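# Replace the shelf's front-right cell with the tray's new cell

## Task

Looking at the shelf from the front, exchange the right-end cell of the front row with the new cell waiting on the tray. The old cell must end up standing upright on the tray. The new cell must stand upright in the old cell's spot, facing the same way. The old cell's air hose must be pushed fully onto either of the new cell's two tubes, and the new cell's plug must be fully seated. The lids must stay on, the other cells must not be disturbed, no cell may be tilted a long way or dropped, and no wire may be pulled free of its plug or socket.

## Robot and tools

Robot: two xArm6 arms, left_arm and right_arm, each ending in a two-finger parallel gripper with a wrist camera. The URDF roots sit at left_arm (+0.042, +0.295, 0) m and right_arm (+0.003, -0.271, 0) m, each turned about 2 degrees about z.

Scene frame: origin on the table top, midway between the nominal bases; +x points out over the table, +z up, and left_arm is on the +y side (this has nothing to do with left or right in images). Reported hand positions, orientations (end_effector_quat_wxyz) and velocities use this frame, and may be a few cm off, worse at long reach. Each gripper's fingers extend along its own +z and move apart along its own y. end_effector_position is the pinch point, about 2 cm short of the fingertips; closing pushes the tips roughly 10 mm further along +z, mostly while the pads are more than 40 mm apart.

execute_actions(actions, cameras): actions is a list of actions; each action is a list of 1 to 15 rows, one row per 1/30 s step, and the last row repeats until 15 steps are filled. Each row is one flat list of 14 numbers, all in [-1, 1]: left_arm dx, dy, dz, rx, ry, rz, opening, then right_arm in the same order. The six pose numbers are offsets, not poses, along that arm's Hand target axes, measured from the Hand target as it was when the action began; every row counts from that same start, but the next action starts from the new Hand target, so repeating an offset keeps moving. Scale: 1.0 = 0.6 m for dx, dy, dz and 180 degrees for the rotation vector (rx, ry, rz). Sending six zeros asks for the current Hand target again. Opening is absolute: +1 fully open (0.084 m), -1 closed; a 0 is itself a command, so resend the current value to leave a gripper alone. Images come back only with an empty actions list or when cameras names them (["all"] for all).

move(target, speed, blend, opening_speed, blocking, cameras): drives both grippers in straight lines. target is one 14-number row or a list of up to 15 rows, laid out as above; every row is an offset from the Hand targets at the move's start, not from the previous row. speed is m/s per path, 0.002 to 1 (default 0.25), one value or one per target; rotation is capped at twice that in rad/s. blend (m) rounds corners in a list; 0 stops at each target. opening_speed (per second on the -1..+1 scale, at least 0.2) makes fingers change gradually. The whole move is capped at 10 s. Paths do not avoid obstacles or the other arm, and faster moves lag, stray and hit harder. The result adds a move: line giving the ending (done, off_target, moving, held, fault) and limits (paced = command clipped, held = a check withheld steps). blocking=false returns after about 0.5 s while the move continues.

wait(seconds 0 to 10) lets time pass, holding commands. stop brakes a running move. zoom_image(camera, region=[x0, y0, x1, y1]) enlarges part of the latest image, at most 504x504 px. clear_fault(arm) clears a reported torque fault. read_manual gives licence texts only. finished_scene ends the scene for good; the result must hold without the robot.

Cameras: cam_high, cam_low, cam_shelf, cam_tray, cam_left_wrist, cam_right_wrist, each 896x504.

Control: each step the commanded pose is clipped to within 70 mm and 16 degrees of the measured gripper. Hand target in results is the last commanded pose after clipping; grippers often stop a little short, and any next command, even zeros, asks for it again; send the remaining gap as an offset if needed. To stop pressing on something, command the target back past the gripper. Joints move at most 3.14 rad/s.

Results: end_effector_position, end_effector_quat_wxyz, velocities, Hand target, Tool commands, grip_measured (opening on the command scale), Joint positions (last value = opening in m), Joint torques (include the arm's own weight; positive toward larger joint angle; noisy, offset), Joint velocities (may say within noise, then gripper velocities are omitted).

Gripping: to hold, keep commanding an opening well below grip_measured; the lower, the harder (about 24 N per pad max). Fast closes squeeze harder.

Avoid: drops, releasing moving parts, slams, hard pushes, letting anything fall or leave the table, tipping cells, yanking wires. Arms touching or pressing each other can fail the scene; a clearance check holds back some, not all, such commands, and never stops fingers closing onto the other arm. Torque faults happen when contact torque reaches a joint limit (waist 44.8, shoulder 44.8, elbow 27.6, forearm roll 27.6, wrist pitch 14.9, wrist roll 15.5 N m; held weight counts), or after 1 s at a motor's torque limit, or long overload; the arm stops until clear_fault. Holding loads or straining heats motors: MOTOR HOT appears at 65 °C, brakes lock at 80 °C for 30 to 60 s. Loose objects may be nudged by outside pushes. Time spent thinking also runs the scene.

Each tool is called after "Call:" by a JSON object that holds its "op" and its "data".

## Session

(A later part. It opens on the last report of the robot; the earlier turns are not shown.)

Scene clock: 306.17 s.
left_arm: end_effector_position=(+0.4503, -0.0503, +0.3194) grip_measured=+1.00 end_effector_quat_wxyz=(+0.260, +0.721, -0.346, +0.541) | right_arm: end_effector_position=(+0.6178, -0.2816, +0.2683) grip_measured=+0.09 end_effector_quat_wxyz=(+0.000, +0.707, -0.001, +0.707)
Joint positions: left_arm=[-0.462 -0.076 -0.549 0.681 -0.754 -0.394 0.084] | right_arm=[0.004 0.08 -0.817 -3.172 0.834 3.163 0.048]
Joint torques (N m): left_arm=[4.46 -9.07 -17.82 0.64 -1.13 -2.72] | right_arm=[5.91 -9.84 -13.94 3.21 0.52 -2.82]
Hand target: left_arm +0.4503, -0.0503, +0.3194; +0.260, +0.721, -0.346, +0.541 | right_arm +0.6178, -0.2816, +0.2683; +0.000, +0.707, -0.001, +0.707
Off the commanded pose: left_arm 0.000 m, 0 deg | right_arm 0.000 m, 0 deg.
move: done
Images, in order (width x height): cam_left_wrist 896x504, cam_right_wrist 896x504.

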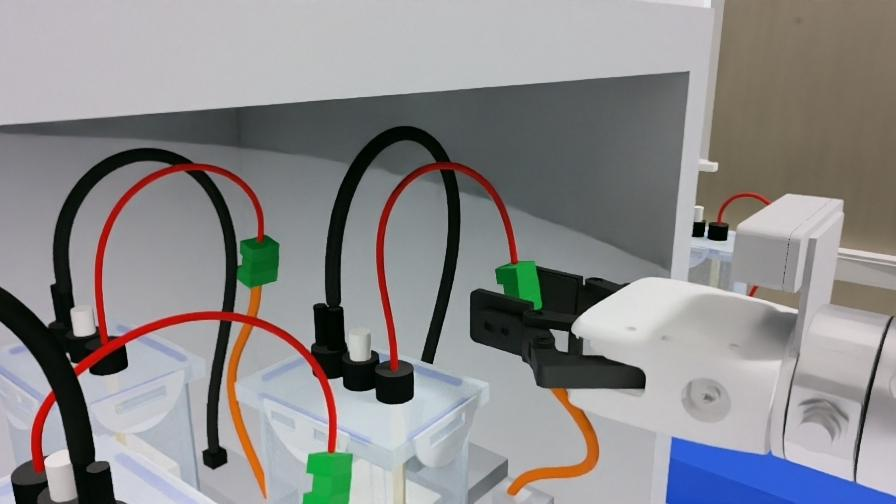

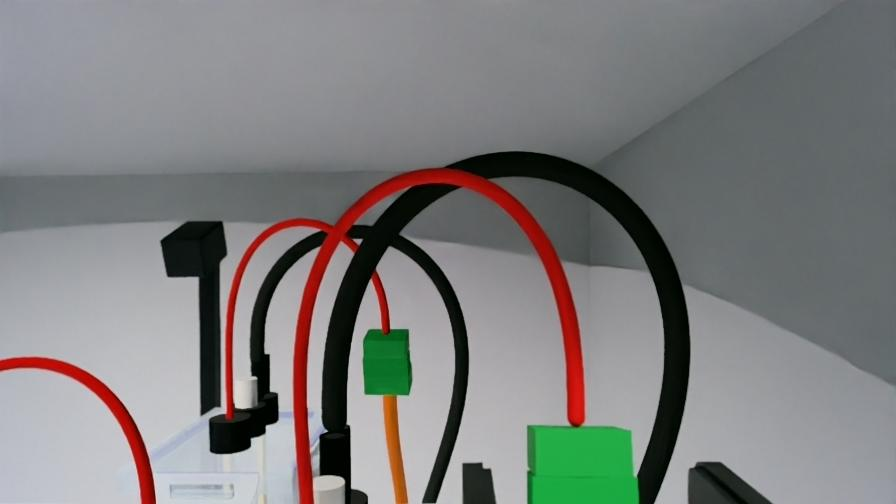

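Call:
{"op": "move", "data": {"target": [0,0,0,0,0,0,1, 0,0,0,0,0,0,-0.7], "opening_speed": 0.6, "cameras": ["cam_left_wrist","cam_right_wrist"]}}

Call:
{"op": "zoom_image", "data": {"camera": "cam_left_wrist", "region": [430, 220, 630, 420]}}

Scene clock: 313.00 s.
left_arm: end_effector_position=(+0.4503, -0.0503, +0.3194) grip_measured=+1.00 end_effector_quat_wxyz=(+0.260, +0.721, -0.346, +0.541) | right_arm: end_effector_position=(+0.6178, -0.2816, +0.2683) grip_measured=-0.51 end_effector_quat_wxyz=(+0.000, +0.707, -0.001, +0.707)
Joint positions: left_arm=[-0.462 -0.076 -0.549 0.681 -0.754 -0.394 0.084] | right_arm=[0.004 0.08 -0.817 -3.172 0.834 3.163 0.022]
Joint torques (N m): left_arm=[4.41 -9.07 -17.78 0.53 -1.11 -2.77] | right_arm=[5.63 -9.91 -13.85 3.25 0.78 -2.91]
Hand target: left_arm +0.4503, -0.0503, +0.3194; +0.260, +0.721, -0.346, +0.541 | right_arm +0.6178, -0.2816, +0.2683; +0.000, +0.707, -0.001, +0.707
Off the commanded pose: left_arm 0.000 m, 0 deg | right_arm 0.000 m, 0 deg.
move: done
Images, in order (width x height): cam_left_wrist 896x504, cam_right_wrist 896x504.

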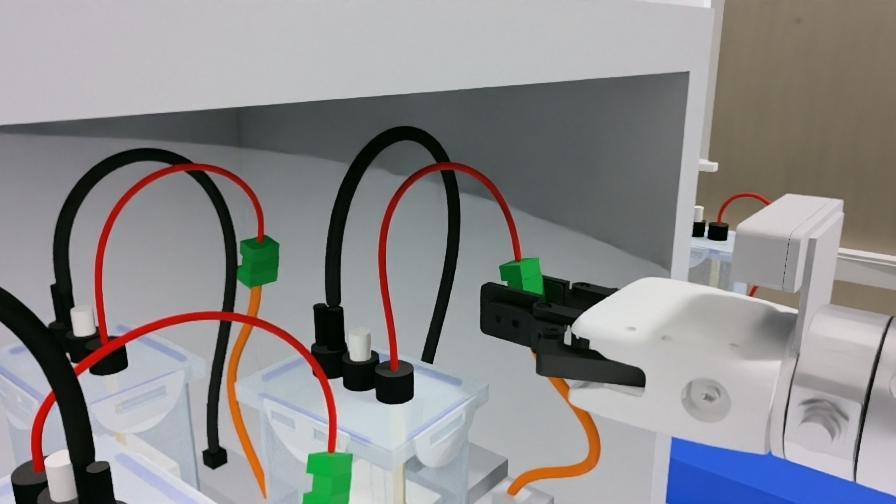

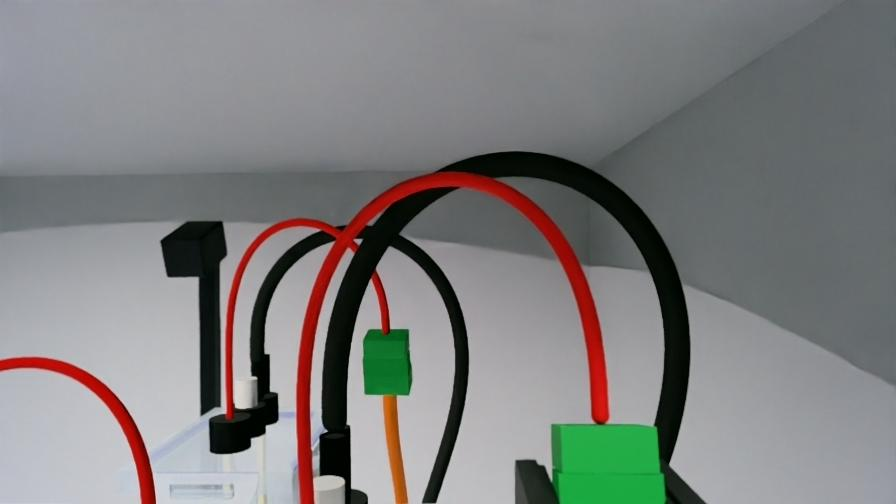

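Scaled by 2.520.

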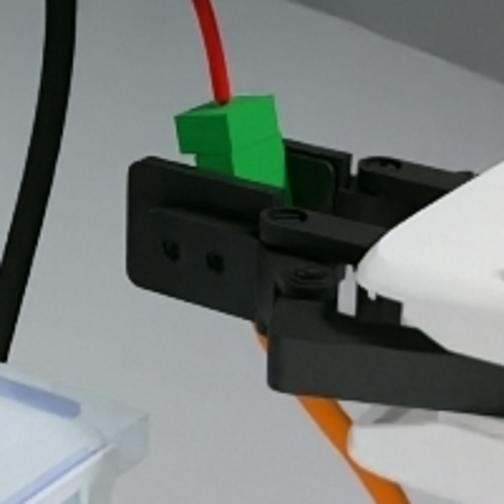

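Call:
{"op": "move", "data": {"target": [0,0,0,0,0,0,1, -0.13,-0.0277,-0.1267,0,0,0,-0.8], "speed": 0.1, "cameras": ["cam_left_wrist","cam_right_wrist","cam_low"]}}

Scene clock: 352.53 s.
left_arm: end_effector_position=(+0.4503, -0.0503, +0.3194) grip_measured=+1.00 end_effector_quat_wxyz=(+0.260, +0.721, -0.346, +0.541) | right_arm: end_effector_position=(+0.5418, -0.2648, +0.1904) grip_measured=-0.51 end_effector_quat_wxyz=(+0.000, +0.707, -0.001, +0.707)
Joint positions: left_arm=[-0.462 -0.076 -0.549 0.681 -0.754 -0.394 0.084] | right_arm=[0.048 0.078 -0.504 -3.118 1.144 3.133 0.022]
Joint torques (N m): left_arm=[4.39 -9.18 -17.78 0.57 -1.14 -2.71] | right_arm=[5.91 -7.32 -5.79 2.98 2.26 -2.94]
Hand target: left_arm +0.4503, -0.0503, +0.3194; +0.260, +0.721, -0.346, +0.541 | right_arm +0.5418, -0.2648, +0.1904; +0.000, +0.707, -0.001, +0.707
Off the commanded pose: left_arm 0.000 m, 0 deg | right_arm 0.000 m, 0 deg.
move: done
Images, in order (width x height): cam_low 896x504, cam_left_wrist 896x504, cam_right_wrist 896x504.

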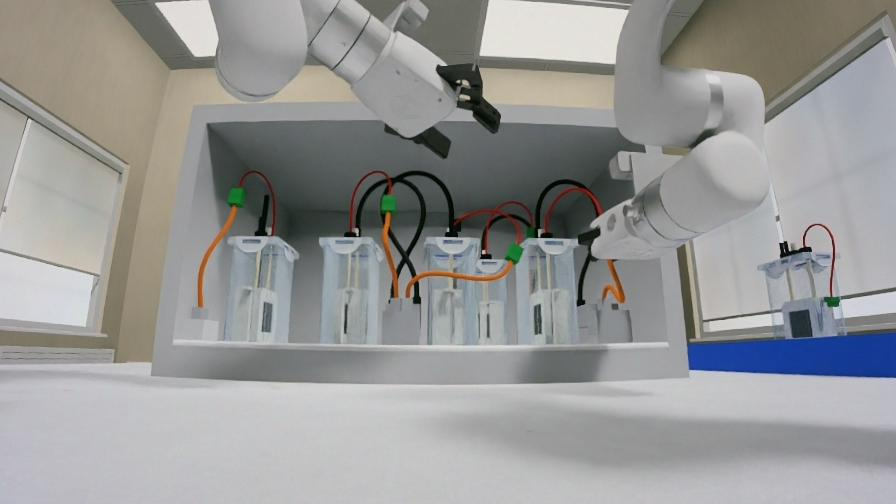

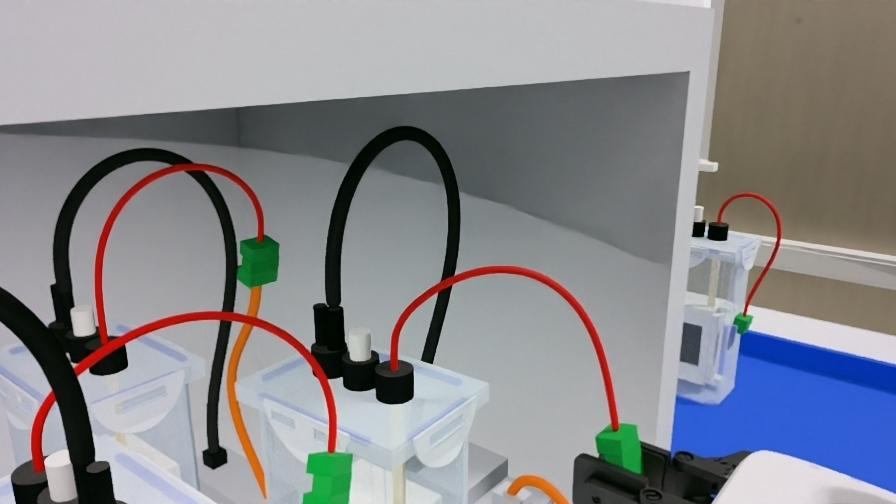

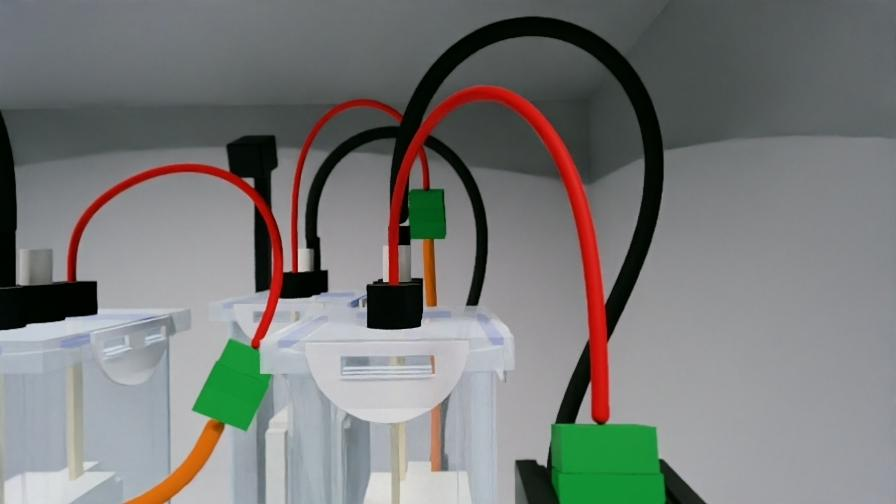

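Call:
{"op": "move", "data": {"target": [0.0257,-0.0038,0.2508,-0.198,-0.0733,0.0846,0.0, 0,0,0,0,0,0,-0.8], "speed": 0.15, "cameras": ["all"]}}

Scene clock: 375.37 s.
left_arm: end_effector_position=(+0.4992, -0.1190, +0.2791) grip_measured=-0.01 end_effector_quat_wxyz=(+0.330, +0.675, -0.515, +0.413) | right_arm: end_effector_position=(+0.5418, -0.2648, +0.1904) grip_measured=-0.51 end_effector_quat_wxyz=(+0.000, +0.707, -0.001, +0.707)
Joint positions: left_arm=[-0.37 0.446 -1.382 1.653 -0.849 -1.129 0.044] | right_arm=[0.048 0.078 -0.504 -3.118 1.144 3.133 0.022]
Joint torques (N m): left_arm=[3.43 -24.82 -14.36 -2.36 -1.65 0.73] | right_arm=[5.83 -7.21 -5.87 3.1 2 -2.94]
Hand target: left_arm +0.4992, -0.1190, +0.2791; +0.330, +0.675, -0.515, +0.413 (not the last commanded pose) | right_arm +0.5418, -0.2648, +0.1904; +0.000, +0.707, -0.001, +0.707
Tool commands: left_gripper/opening=+0.0 right_gripper/opening=-0.8
Off the commanded pose: left_arm 0.066 m, 15 deg | right_arm 0.000 m, 0 deg.
TORQUE FAULT: the external load on joint 3 (elbow) of the left arm reached its load limit, and that arm stopped. The contact can be on any part of that arm beyond that joint, not only on its tool. A torque fault puts only its own arm into a fault stop. That arm's remaining commands of this call were not run. The hold on joint 3 (elbow) of that arm was moved back by the arm itself, up to 3 degrees, as the stop began. That arm is still stopped at the end of this call. While its stop runs, that arm, its gripper or tool too, takes no new command.
CLEAR FAULT: the left arm stays stopped (state 4) until you call clear_fault(arm="left_arm").
End effector pose when the fault began: left_arm: position (+0.5099, -0.1223, +0.3006), quat_wxyz (+0.322, +0.662, -0.519, +0.434)
Joint positions when the fault began: left_arm=[-0.37 0.445 -1.433 1.652 -0.849 -1.127 0.044]
move: fault (left_arm)

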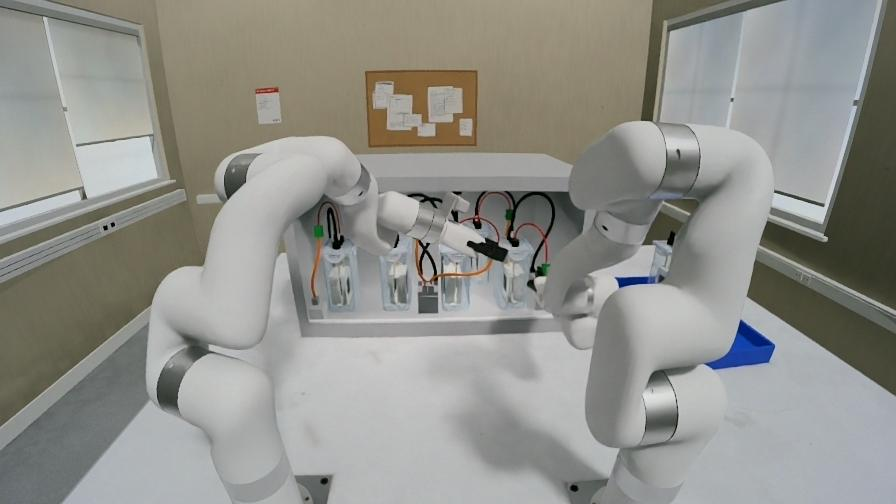

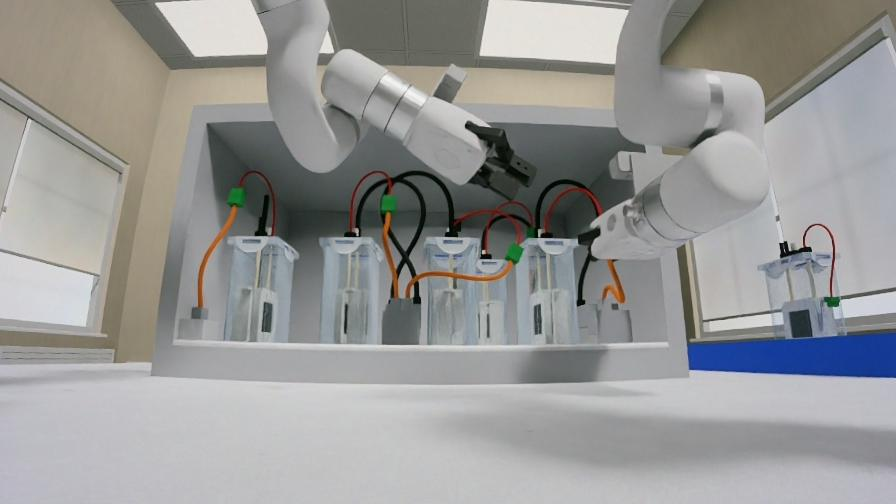

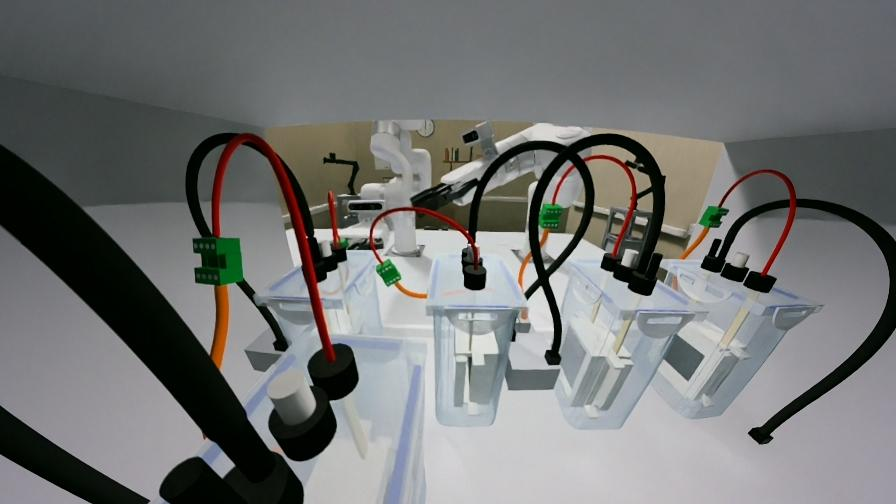

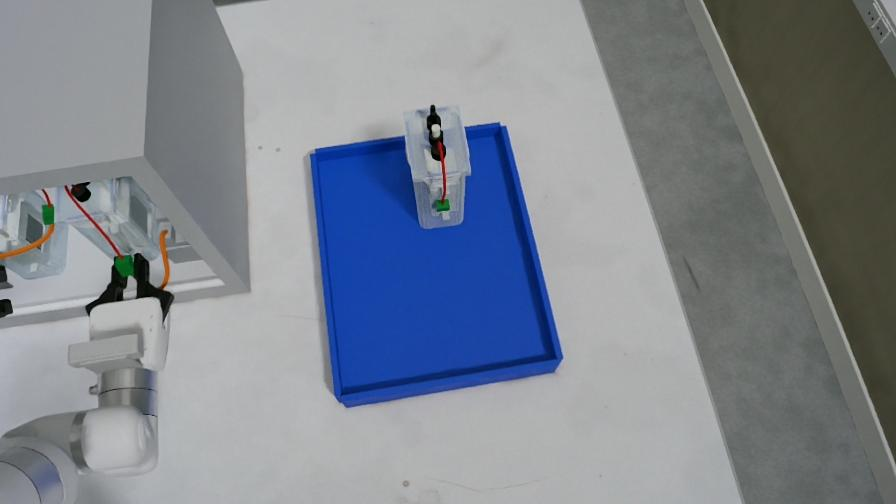

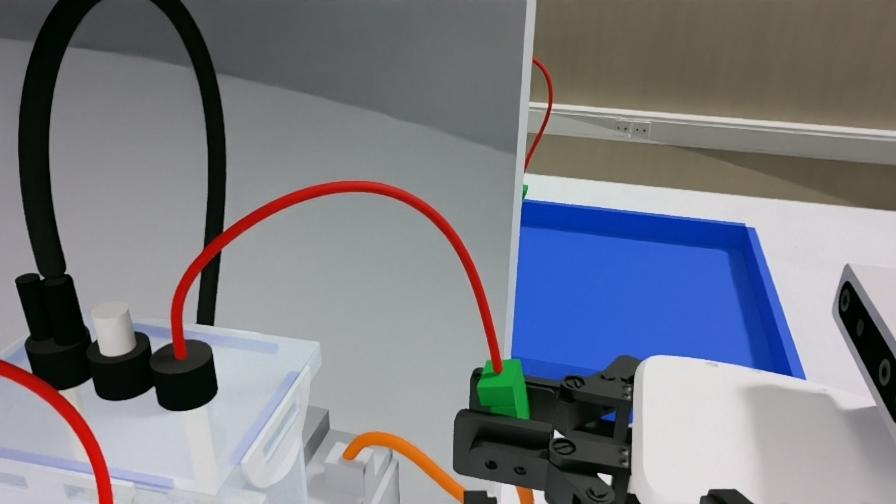

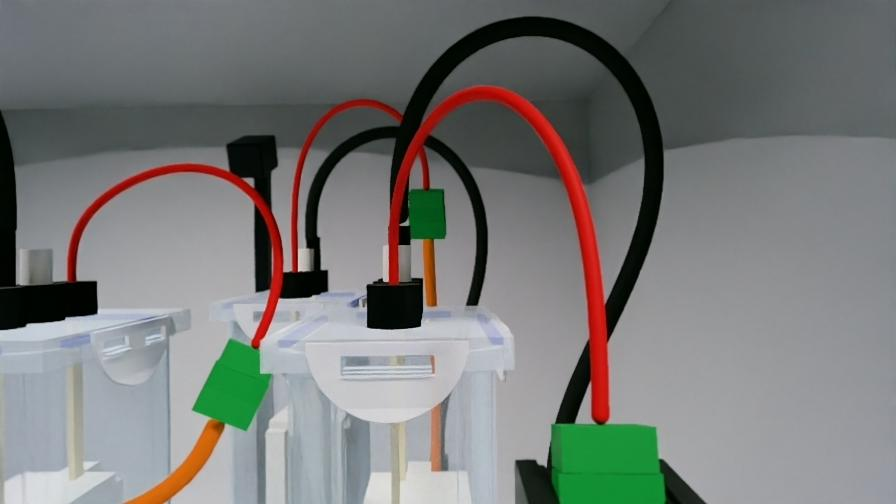

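Call:
{"op": "clear_fault", "data": {"arm": "left_arm"}}

Scene clock: 403.00 s.
left_arm: end_effector_position=(+0.4992, -0.1190, +0.2791) grip_measured=-0.01 end_effector_quat_wxyz=(+0.330, +0.675, -0.515, +0.413) | right_arm: end_effector_position=(+0.5418, -0.2648, +0.1904) grip_measured=-0.51 end_effector_quat_wxyz=(+0.000, +0.707, -0.001, +0.707)
Joint positions: left_arm=[-0.37 0.446 -1.382 1.653 -0.849 -1.129 0.044] | right_arm=[0.048 0.078 -0.504 -3.118 1.144 3.133 0.022]
Joint torques (N m): left_arm=[3.25 -24.81 -14.45 -2.39 -1.68 0.71] | right_arm=[5.58 -7.15 -5.89 2.7 1.28 -2.77]
Hand target: left_arm +0.4992, -0.1190, +0.2791; +0.330, +0.675, -0.515, +0.413 (not the last commanded pose) | right_arm +0.5418, -0.2648, +0.1904; +0.000, +0.707, -0.001, +0.707
Tool commands: left_gripper/opening=+0.0 right_gripper/opening=-0.8
Off the commanded pose: left_arm 0.066 m, 15 deg | right_arm 0.000 m, 0 deg.
TORQUE FAULT, CONTINUED: the left arm's stop, for the torque fault of joint 3 (elbow) that an earlier result reported, is over. The call counts as one of the actions that you can send in this scene. The hold on joint 3 (elbow) of that arm was moved back by the arm itself, up to 3 degrees, as the stop began. That arm's target is now where it stood when the stop ended, not its last command. That arm keeps its grip as last carried out and accepts commands again: back off and push less far.
CLEAR FAULT: your call cleared the left arm's torque fault. If a joint's load stays at its limit, that arm stops again at once.

Call:
{"op": "move", "data": {"target": [-0.0033,0.1375,-0.0763,0,0,0,0, -0.0667,0,-0.0283,0,0,0,-0.8], "speed": 0.1, "cameras": ["cam_low"]}}

Scene clock: 411.70 s.
left_arm: end_effector_position=(+0.4092, -0.0992, +0.2992) grip_measured=-0.01 end_effector_quat_wxyz=(+0.330, +0.675, -0.515, +0.413) | right_arm: end_effector_position=(+0.5247, -0.2648, +0.1504) grip_measured=-0.51 end_effector_quat_wxyz=(+0.000, +0.707, -0.001, +0.707)
Joint positions: left_arm=[-0.398 0.124 -0.966 1.552 -0.824 -1.004 0.044] | right_arm=[0.051 0.187 -0.454 -3.117 1.304 3.136 0.022]
Joint torques (N m): left_arm=[-3.68 -22.74 -13.97 -2.78 -0.04 2.79] | right_arm=[5.86 -7.13 -4.09 3.06 2.09 2.82]
Hand target: left_arm +0.4092, -0.0992, +0.2992; +0.330, +0.675, -0.515, +0.413 | right_arm +0.5247, -0.2648, +0.1504; +0.000, +0.707, -0.001, +0.707
Off the commanded pose: left_arm 0.000 m, 0 deg | right_arm 0.000 m, 0 deg.
move: done
Images, in order (width x height): cam_low 896x504.

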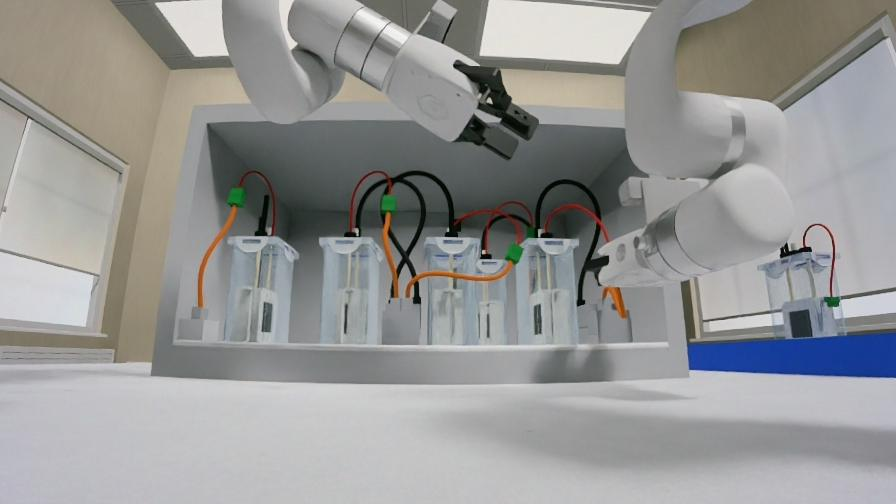

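Call:
{"op": "move", "data": {"target": [[0.005,-0.0858,-0.072,0.127,0.0556,-0.0427,0, 0,0,0,0,0,0,-0.8],[-0.4829,-0.035,-0.894,0.449,-0.246,-0.454,0, 0,0,0,0,0,0,-0.8]], "speed": 0.25}}

Scene clock: 435.73 s.
left_arm: end_effector_position=(+0.3876, +0.1568, +0.3010) grip_measured=-0.01 end_effector_quat_wxyz=(+0.087, +0.837, -0.075, +0.536) | right_arm: end_effector_position=(+0.5247, -0.2648, +0.1504) grip_measured=-0.51 end_effector_quat_wxyz=(+0.000, +0.707, -0.001, +0.707)
Joint positions: left_arm=[-0.145 -1.015 -0.063 1.092 -0.141 -1.104 0.044] | right_arm=[0.051 0.187 -0.454 -3.117 1.304 3.136 0.022]
Joint torques (N m): left_arm=[-3.12 4.14 -21.5 -0.12 -2.89 0.89] | right_arm=[5.7 -6.94 -4.15 2.97 2 2.71]
Hand target: left_arm +0.3876, +0.1568, +0.3010; +0.087, +0.837, -0.075, +0.536 (not the last commanded pose) | right_arm +0.5247, -0.2648, +0.1504; +0.000, +0.707, -0.001, +0.707
Off the commanded pose: left_arm 0.358 m, 74 deg | right_arm 0.000 m, 0 deg.
led back after a hold (left arm): the arm was led back toward your command in small steps, so it may still be short of it.
move: held (left_arm; a check stopped the path); path passed 1 of 2 targets; limits=paced,held
pose unreachable (left arm): on one or more control steps of this call, first in action 0 (counted from 0), this arm could not follow its commanded pose, so it was not sent that pose on those steps. It may still have moved: this result reports where it is.
cause: moving toward the commanded pose would bring two parts of the arm too close to each other (joints 2 (shoulder) to 4 (forearm roll) lie between them).

Call:
{"op": "move", "data": {"target": [0.0387,-0.103,0.0695,0.2256,-0.017,-0.0911,0, 0,0,0,0,0,0,-0.8]}}

Scene clock: 452.67 s.
left_arm: end_effector_position=(+0.4475, +0.2068, +0.3009) grip_measured=-0.01 end_effector_quat_wxyz=(-0.135, +0.831, +0.231, +0.489) | right_arm: end_effector_position=(+0.5247, -0.2648, +0.1504) grip_measured=-0.51 end_effector_quat_wxyz=(+0.000, +0.707, -0.001, +0.707)
Joint positions: left_arm=[-0.647 -0.565 -0.513 1.254 1.001 -1.862 0.044] | right_arm=[0.051 0.187 -0.454 -3.117 1.304 3.136 0.022]
Joint torques (N m): left_arm=[-3.59 -2.75 -21.67 -0.8 1.45 -2.81] | right_arm=[5.72 -7.31 -4.27 3 1.92 2.72]
Hand target: left_arm +0.4475, +0.2068, +0.3009; -0.135, +0.831, +0.231, +0.489 | right_arm +0.5247, -0.2648, +0.1504; +0.000, +0.707, -0.001, +0.707
Off the commanded pose: left_arm 0.000 m, 0 deg | right_arm 0.000 m, 0 deg.
move: done

Call:
{"op": "move", "data": {"target": [-0.0636,0.1294,-0.1147,-0.219,-0.218,0.2684,0, 0,0,0,0,0,0,-0.8]}}

Scene clock: 463.67 s.
left_arm: end_effector_position=(+0.4201, +0.0997, +0.3010) grip_measured=-0.01 end_effector_quat_wxyz=(+0.040, +0.955, -0.256, +0.147) | right_arm: end_effector_position=(+0.5247, -0.2648, +0.1504) grip_measured=-0.51 end_effector_quat_wxyz=(+0.000, +0.707, -0.001, +0.707)
Joint positions: left_arm=[-0.5 -0.438 -0.827 -0.021 0.961 0.064 0.044] | right_arm=[0.051 0.187 -0.454 -3.117 1.304 3.136 0.022]
Joint torques (N m): left_arm=[4.31 -5.68 -22.38 -1.38 -0.48 2.74] | right_arm=[5.67 -7.12 -4.24 2.72 1.78 2.62]
Hand target: left_arm +0.4201, +0.0997, +0.3010; +0.040, +0.955, -0.256, +0.146 | right_arm +0.5247, -0.2648, +0.1504; +0.000, +0.707, -0.001, +0.707
Off the commanded pose: left_arm 0.000 m, 0 deg | right_arm 0.000 m, 0 deg.
move: done

Call:
{"op": "move", "data": {"target": [0.269,0.222,0.0847,-0.2132,0.214,0.2657,0, 0,0,0,0,0,0,-0.8], "cameras": ["cam_high","cam_low","cam_left_wrist","cam_right_wrist"]}}

Scene clock: 473.73 s.
left_arm: end_effector_position=(+0.5001, -0.1003, +0.3011) grip_measured=-0.01 end_effector_quat_wxyz=(+0.354, +0.612, -0.612, +0.354) | right_arm: end_effector_position=(+0.5247, -0.2648, +0.1504) grip_measured=-0.51 end_effector_quat_wxyz=(+0.000, +0.707, -0.001, +0.707)
Joint positions: left_arm=[-0.485 0.134 -1.202 -1.255 0.961 1.849 0.044] | right_arm=[0.051 0.187 -0.454 -3.117 1.304 3.136 0.022]
Joint torques (N m): left_arm=[4.34 -15.98 -21.85 -1.73 1.37 2.71] | right_arm=[5.73 -7.68 -4.18 2.67 1.67 2.64]
Hand target: left_arm +0.5001, -0.1003, +0.3011; +0.354, +0.612, -0.612, +0.354 | right_arm +0.5247, -0.2648, +0.1504; +0.000, +0.707, -0.001, +0.707
Off the commanded pose: left_arm 0.000 m, 0 deg | right_arm 0.000 m, 0 deg.
move: done
Images, in order (width x height): cam_high 896x504, cam_low 896x504, cam_left_wrist 896x504, cam_right_wrist 896x504.

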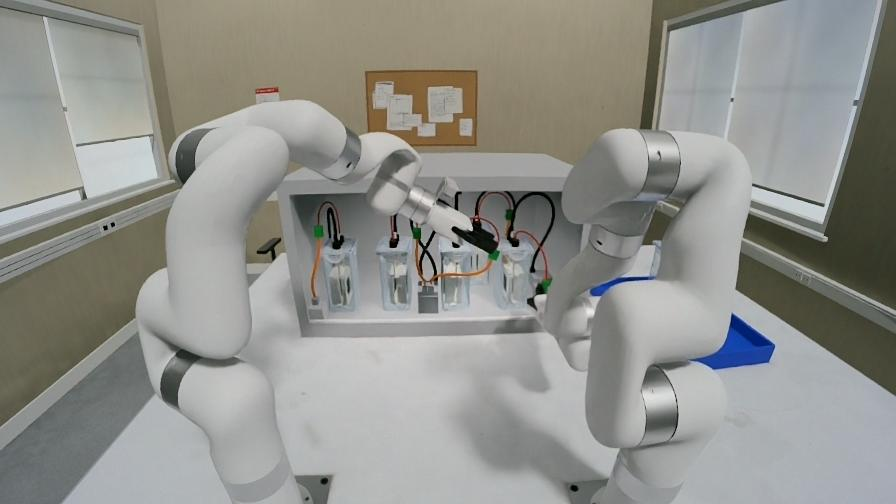

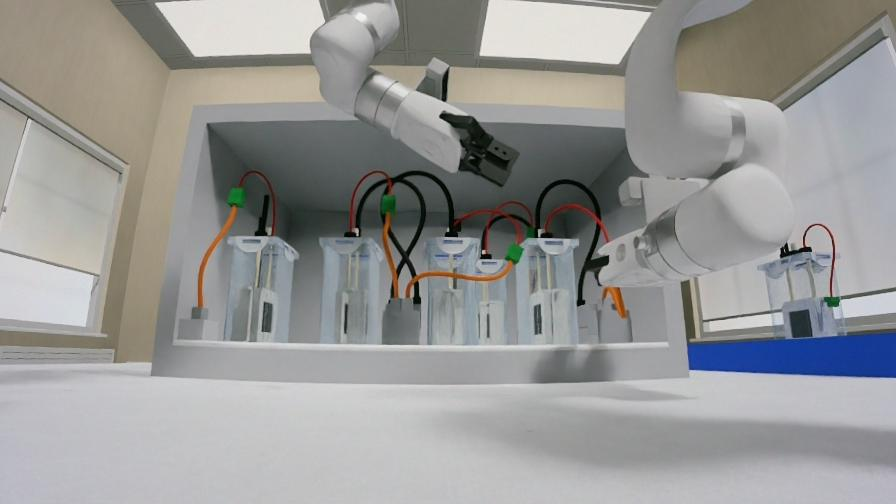

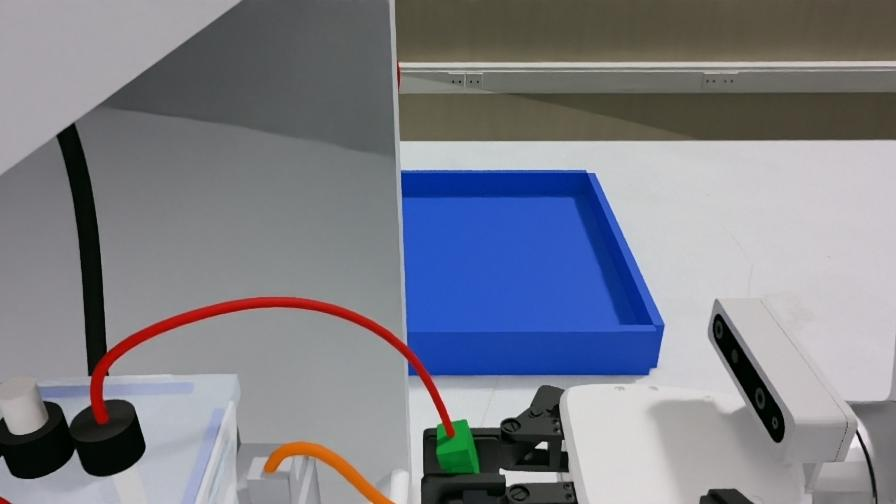

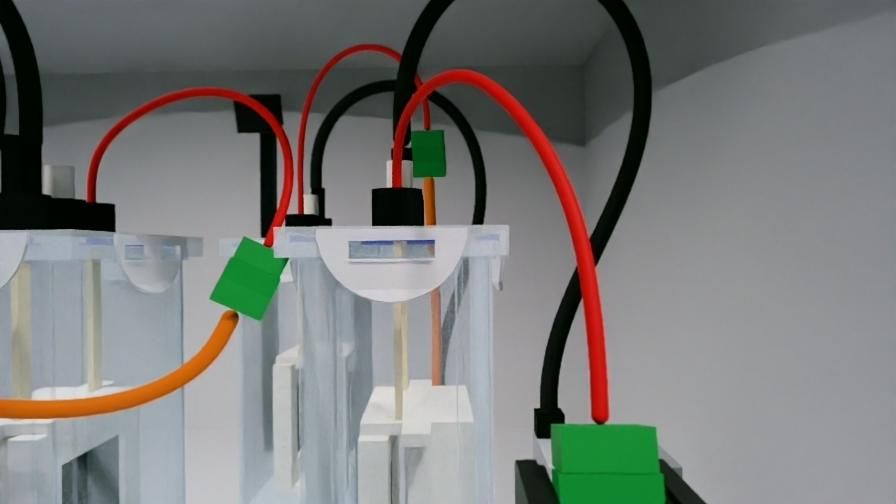

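Call:
{"op": "zoom_image", "data": {"camera": "cam_left_wrist", "region": [400, 390, 520, 504]}}

Scaled by 4.200.

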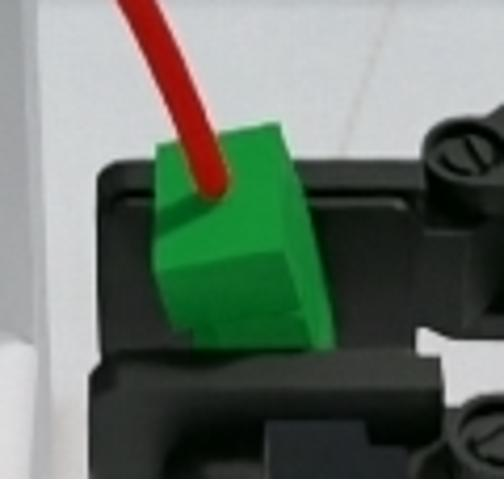

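Call:
{"op": "move", "data": {"target": [-0.02,-0.0737,0.1522,-0.0361,0,-0.0626,0, 0,0,0,0,0,0,-0.8], "speed": 0.12, "cameras": ["cam_low","cam_left_wrist","cam_right_wrist"]}}

Call:
{"op": "zoom_image", "data": {"camera": "cam_left_wrist", "region": [380, 380, 540, 504]}}

Scene clock: 515.47 s.
left_arm: end_effector_position=(+0.5078, -0.1225, +0.3171) grip_measured=-0.01 end_effector_quat_wxyz=(+0.368, +0.605, -0.610, +0.356) | right_arm: end_effector_position=(+0.5247, -0.2648, +0.1504) grip_measured=-0.51 end_effector_quat_wxyz=(+0.000, +0.707, -0.001, +0.707)
Joint positions: left_arm=[-0.506 0.185 -1.293 -1.259 0.979 1.808 0.044] | right_arm=[0.051 0.187 -0.454 -3.117 1.304 3.136 0.022]
Joint torques (N m): left_arm=[4.32 -26.54 -20.54 -1.7 -1.58 -2.8] | right_arm=[5.19 -7.52 -4.33 2.66 1.59 2.59]
Hand target: left_arm +0.5078, -0.1225, +0.3171; +0.368, +0.605, -0.610, +0.356 (not the last commanded pose) | right_arm +0.5247, -0.2648, +0.1504; +0.000, +0.707, -0.001, +0.707
Tool commands: left_gripper/opening=+0.0 right_gripper/opening=-0.8
Off the commanded pose: left_arm 0.095 m, 13 deg | right_arm 0.000 m, 0 deg.
TORQUE FAULT: the external load on joint 2 (shoulder) of the left arm reached its load limit, and that arm stopped. The contact can be on any part of that arm beyond that joint, not only on its tool. A torque fault puts only its own arm into a fault stop. That arm's remaining commands of this call were not run. The hold on joint 2 (shoulder) of that arm was moved back by the arm itself, up to 3 degrees, as the stop began. That arm is still stopped at the end of this call. While its stop runs, that arm, its gripper or tool too, takes no new command.
CLEAR FAULT: the left arm stays stopped (state 4) until you call clear_fault(arm="left_arm").
End effector pose when the fault began: left_arm: position (+0.5101, -0.1226, +0.2860), quat_wxyz (+0.374, +0.619, -0.604, +0.335)
Joint positions when the fault began: left_arm=[-0.505 0.235 -1.293 -1.259 0.978 1.805 0.044]
move: fault (left_arm)
Images, in order (width x height): cam_low 896x504, cam_left_wrist 896x504, cam_right_wrist 896x504.

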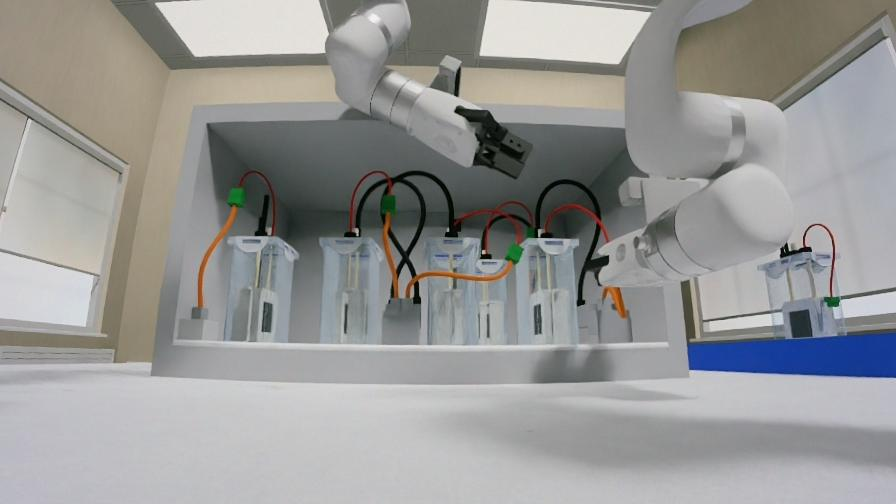

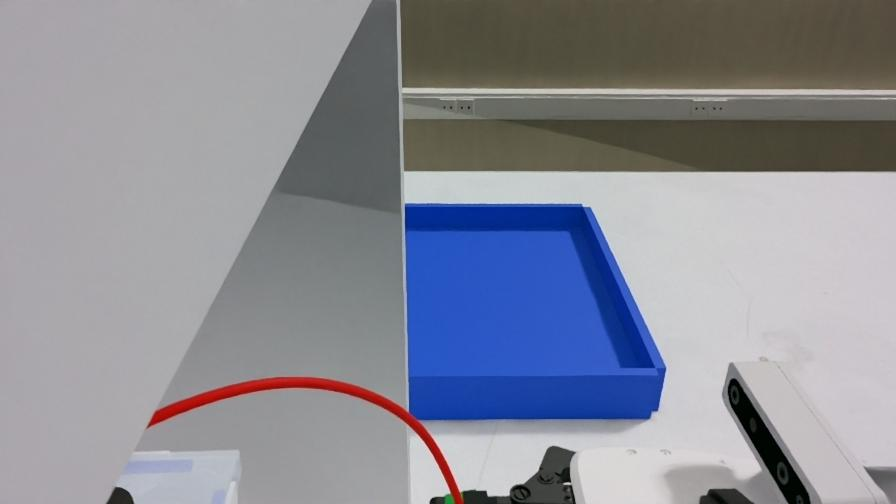

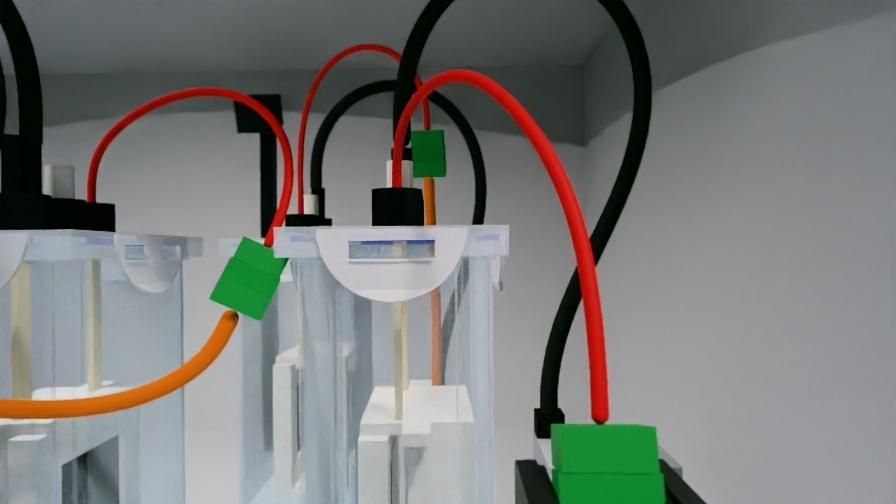

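Scaled by 3.150.

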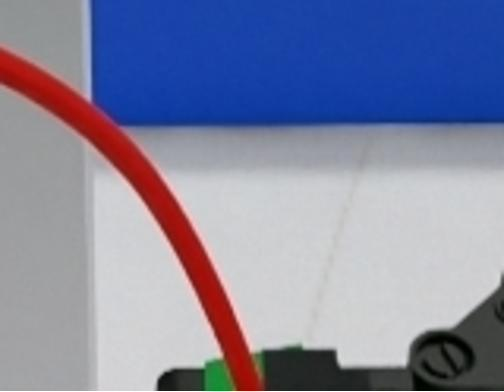

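Call:
{"op": "clear_fault", "data": {"arm": "left_arm"}}

Call:
{"op": "move", "data": {"target": [-0.0162,0.1505,-0.0267,0,0,0,0, 0,0,-0.0333,0,0,0,-0.8], "speed": 0.12}}

Scene clock: 538.07 s.
left_arm: end_effector_position=(+0.5078, -0.1225, +0.3171) grip_measured=-0.01 end_effector_quat_wxyz=(+0.368, +0.605, -0.610, +0.356) | right_arm: end_effector_position=(+0.5247, -0.2648, +0.1504) grip_measured=-0.51 end_effector_quat_wxyz=(+0.000, +0.707, -0.001, +0.707)
Joint positions: left_arm=[-0.506 0.185 -1.293 -1.259 0.979 1.808 0.044] | right_arm=[0.051 0.187 -0.454 -3.117 1.304 3.136 0.022]
Joint torques (N m): left_arm=[4.55 -26.37 -20.55 -1.57 -1.59 -2.79] | right_arm=[4.94 -7.46 -4.36 2.18 1.16 2.42]
Hand target: left_arm +0.5078, -0.1225, +0.3171; +0.368, +0.605, -0.610, +0.356 (not the last commanded pose) | right_arm +0.5247, -0.2648, +0.1504; +0.000, +0.707, -0.001, +0.707
Tool commands: left_gripper/opening=+0.0 right_gripper/opening=-0.8
Off the commanded pose: left_arm 0.095 m, 13 deg | right_arm 0.000 m, 0 deg.
TORQUE FAULT, CONTINUED: the left arm's stop, for the torque fault of joint 2 (shoulder) that an earlier result reported, is over. The call counts as one of the actions that you can send in this scene. The hold on joint 2 (shoulder) of that arm was moved back by the arm itself, up to 3 degrees, as the stop began. That arm's target is now where it stood when the stop ended, not its last command. That arm keeps its grip as last carried out and accepts commands again: back off and push less far.
CLEAR FAULT: your call cleared the left arm's torque fault. If a joint's load stays at its limit, that arm stops again at once.

Scene clock: 539.30 s.
left_arm: end_effector_position=(+0.4178, -0.1024, +0.3171) grip_measured=-0.01 end_effector_quat_wxyz=(+0.368, +0.605, -0.610, +0.356) | right_arm: end_effector_position=(+0.5048, -0.2648, +0.1504) grip_measured=-0.51 end_effector_quat_wxyz=(+0.000, +0.707, -0.001, +0.707)
Joint positions: left_arm=[-0.573 -0.11 -0.951 -1.311 0.909 1.845 0.044] | right_arm=[0.052 0.144 -0.384 -3.115 1.33 3.136 0.022]
Joint torques (N m): left_arm=[-3.74 -21.57 -17.89 -1.7 -1.59 1.94] | right_arm=[5.81 -17.96 -3.56 3.12 2.13 2.79]
Hand target: left_arm +0.4178, -0.1024, +0.3172; +0.368, +0.605, -0.610, +0.356 | right_arm +0.5048, -0.2648, +0.1504; +0.000, +0.707, -0.001, +0.707
Off the commanded pose: left_arm 0.000 m, 0 deg | right_arm 0.000 m, 0 deg.
move: done

Call:
{"op": "move", "data": {"target": [[-0.1313,-0.0238,0.18,-0.0295,-0.008,-0.0624,0, 0,0,0,0,0,0,-0.8],[-0.1312,-0.1622,0.1775,-0.0295,-0.008,-0.0624,0, 0,0,0,0,0,0,-0.8]], "speed": 0.12, "cameras": ["cam_low","cam_left_wrist","cam_right_wrist"]}}

Call:
{"op": "zoom_image", "data": {"camera": "cam_left_wrist", "region": [380, 380, 540, 504]}}

Scene clock: 553.07 s.
left_arm: end_effector_position=(+0.5129, -0.1599, +0.1962) grip_measured=-0.01 end_effector_quat_wxyz=(+0.420, +0.648, -0.569, +0.282) | right_arm: end_effector_position=(+0.5048, -0.2648, +0.1504) grip_measured=-0.51 end_effector_quat_wxyz=(+0.000, +0.707, -0.001, +0.707)
Joint positions: left_arm=[-0.55 0.47 -1.386 -1.345 0.977 1.793 0.044] | right_arm=[0.052 0.144 -0.384 -3.115 1.33 3.136 0.022]
Joint torques (N m): left_arm=[4.43 -20.92 -20.62 1.05 1.62 -2.82] | right_arm=[5.73 -17.5 -3.67 2.86 1.96 2.75]
Hand target: left_arm +0.5129, -0.1599, +0.1962; +0.420, +0.648, -0.569, +0.282 | right_arm +0.5048, -0.2648, +0.1504; +0.000, +0.707, -0.001, +0.707
Off the commanded pose: left_arm 0.000 m, 0 deg | right_arm 0.000 m, 0 deg.
move: done
Images, in order (width x height): cam_low 896x504, cam_left_wrist 896x504, cam_right_wrist 896x504.

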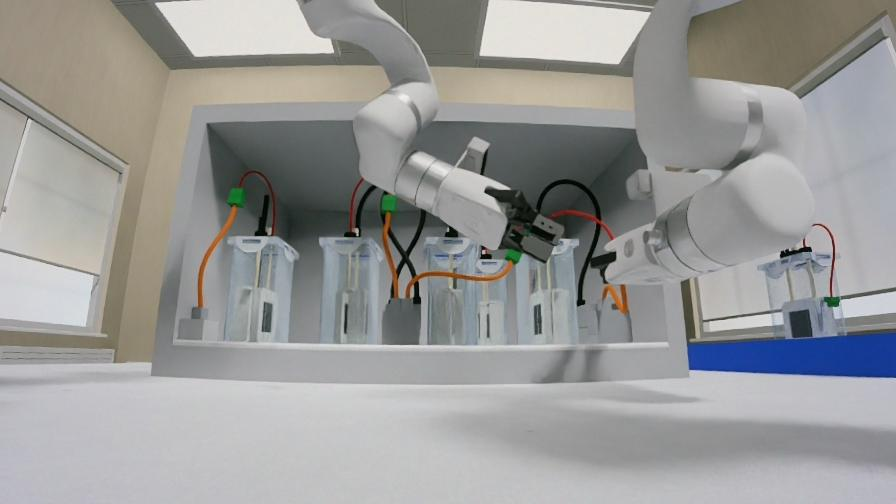

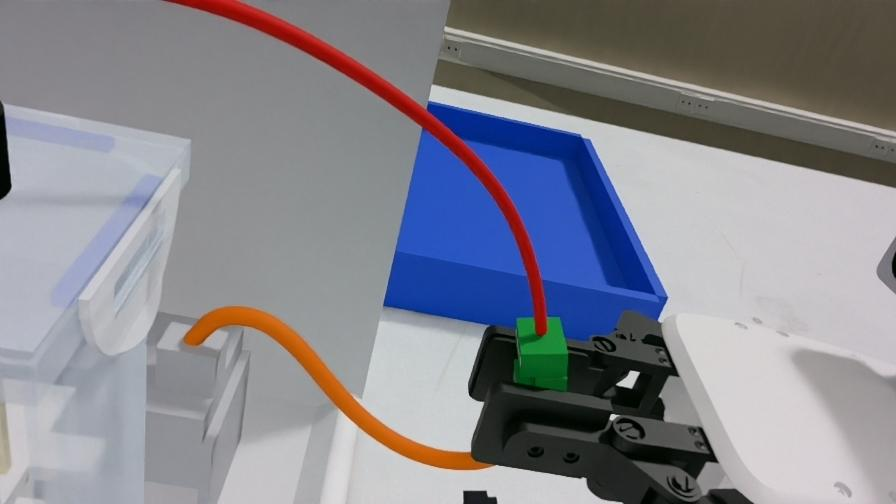

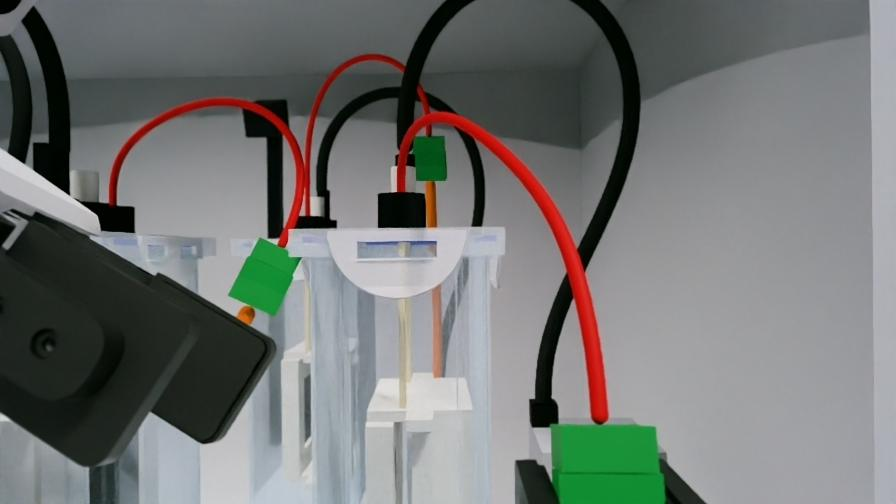

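Scaled by 3.150.

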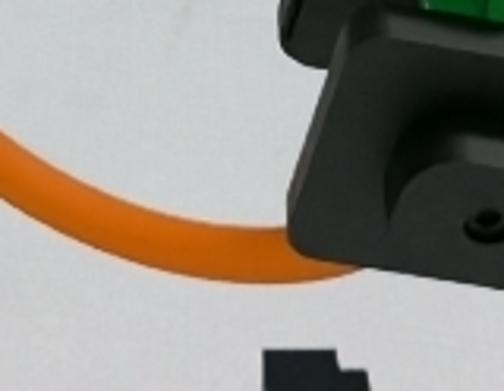

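Call:
{"op": "zoom_image", "data": {"camera": "cam_left_wrist", "region": [460, 300, 620, 420]}}

Scaled by 3.150.

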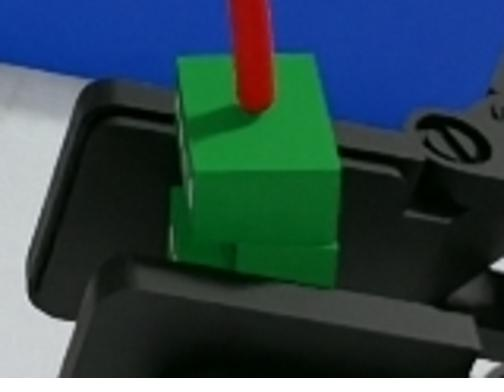

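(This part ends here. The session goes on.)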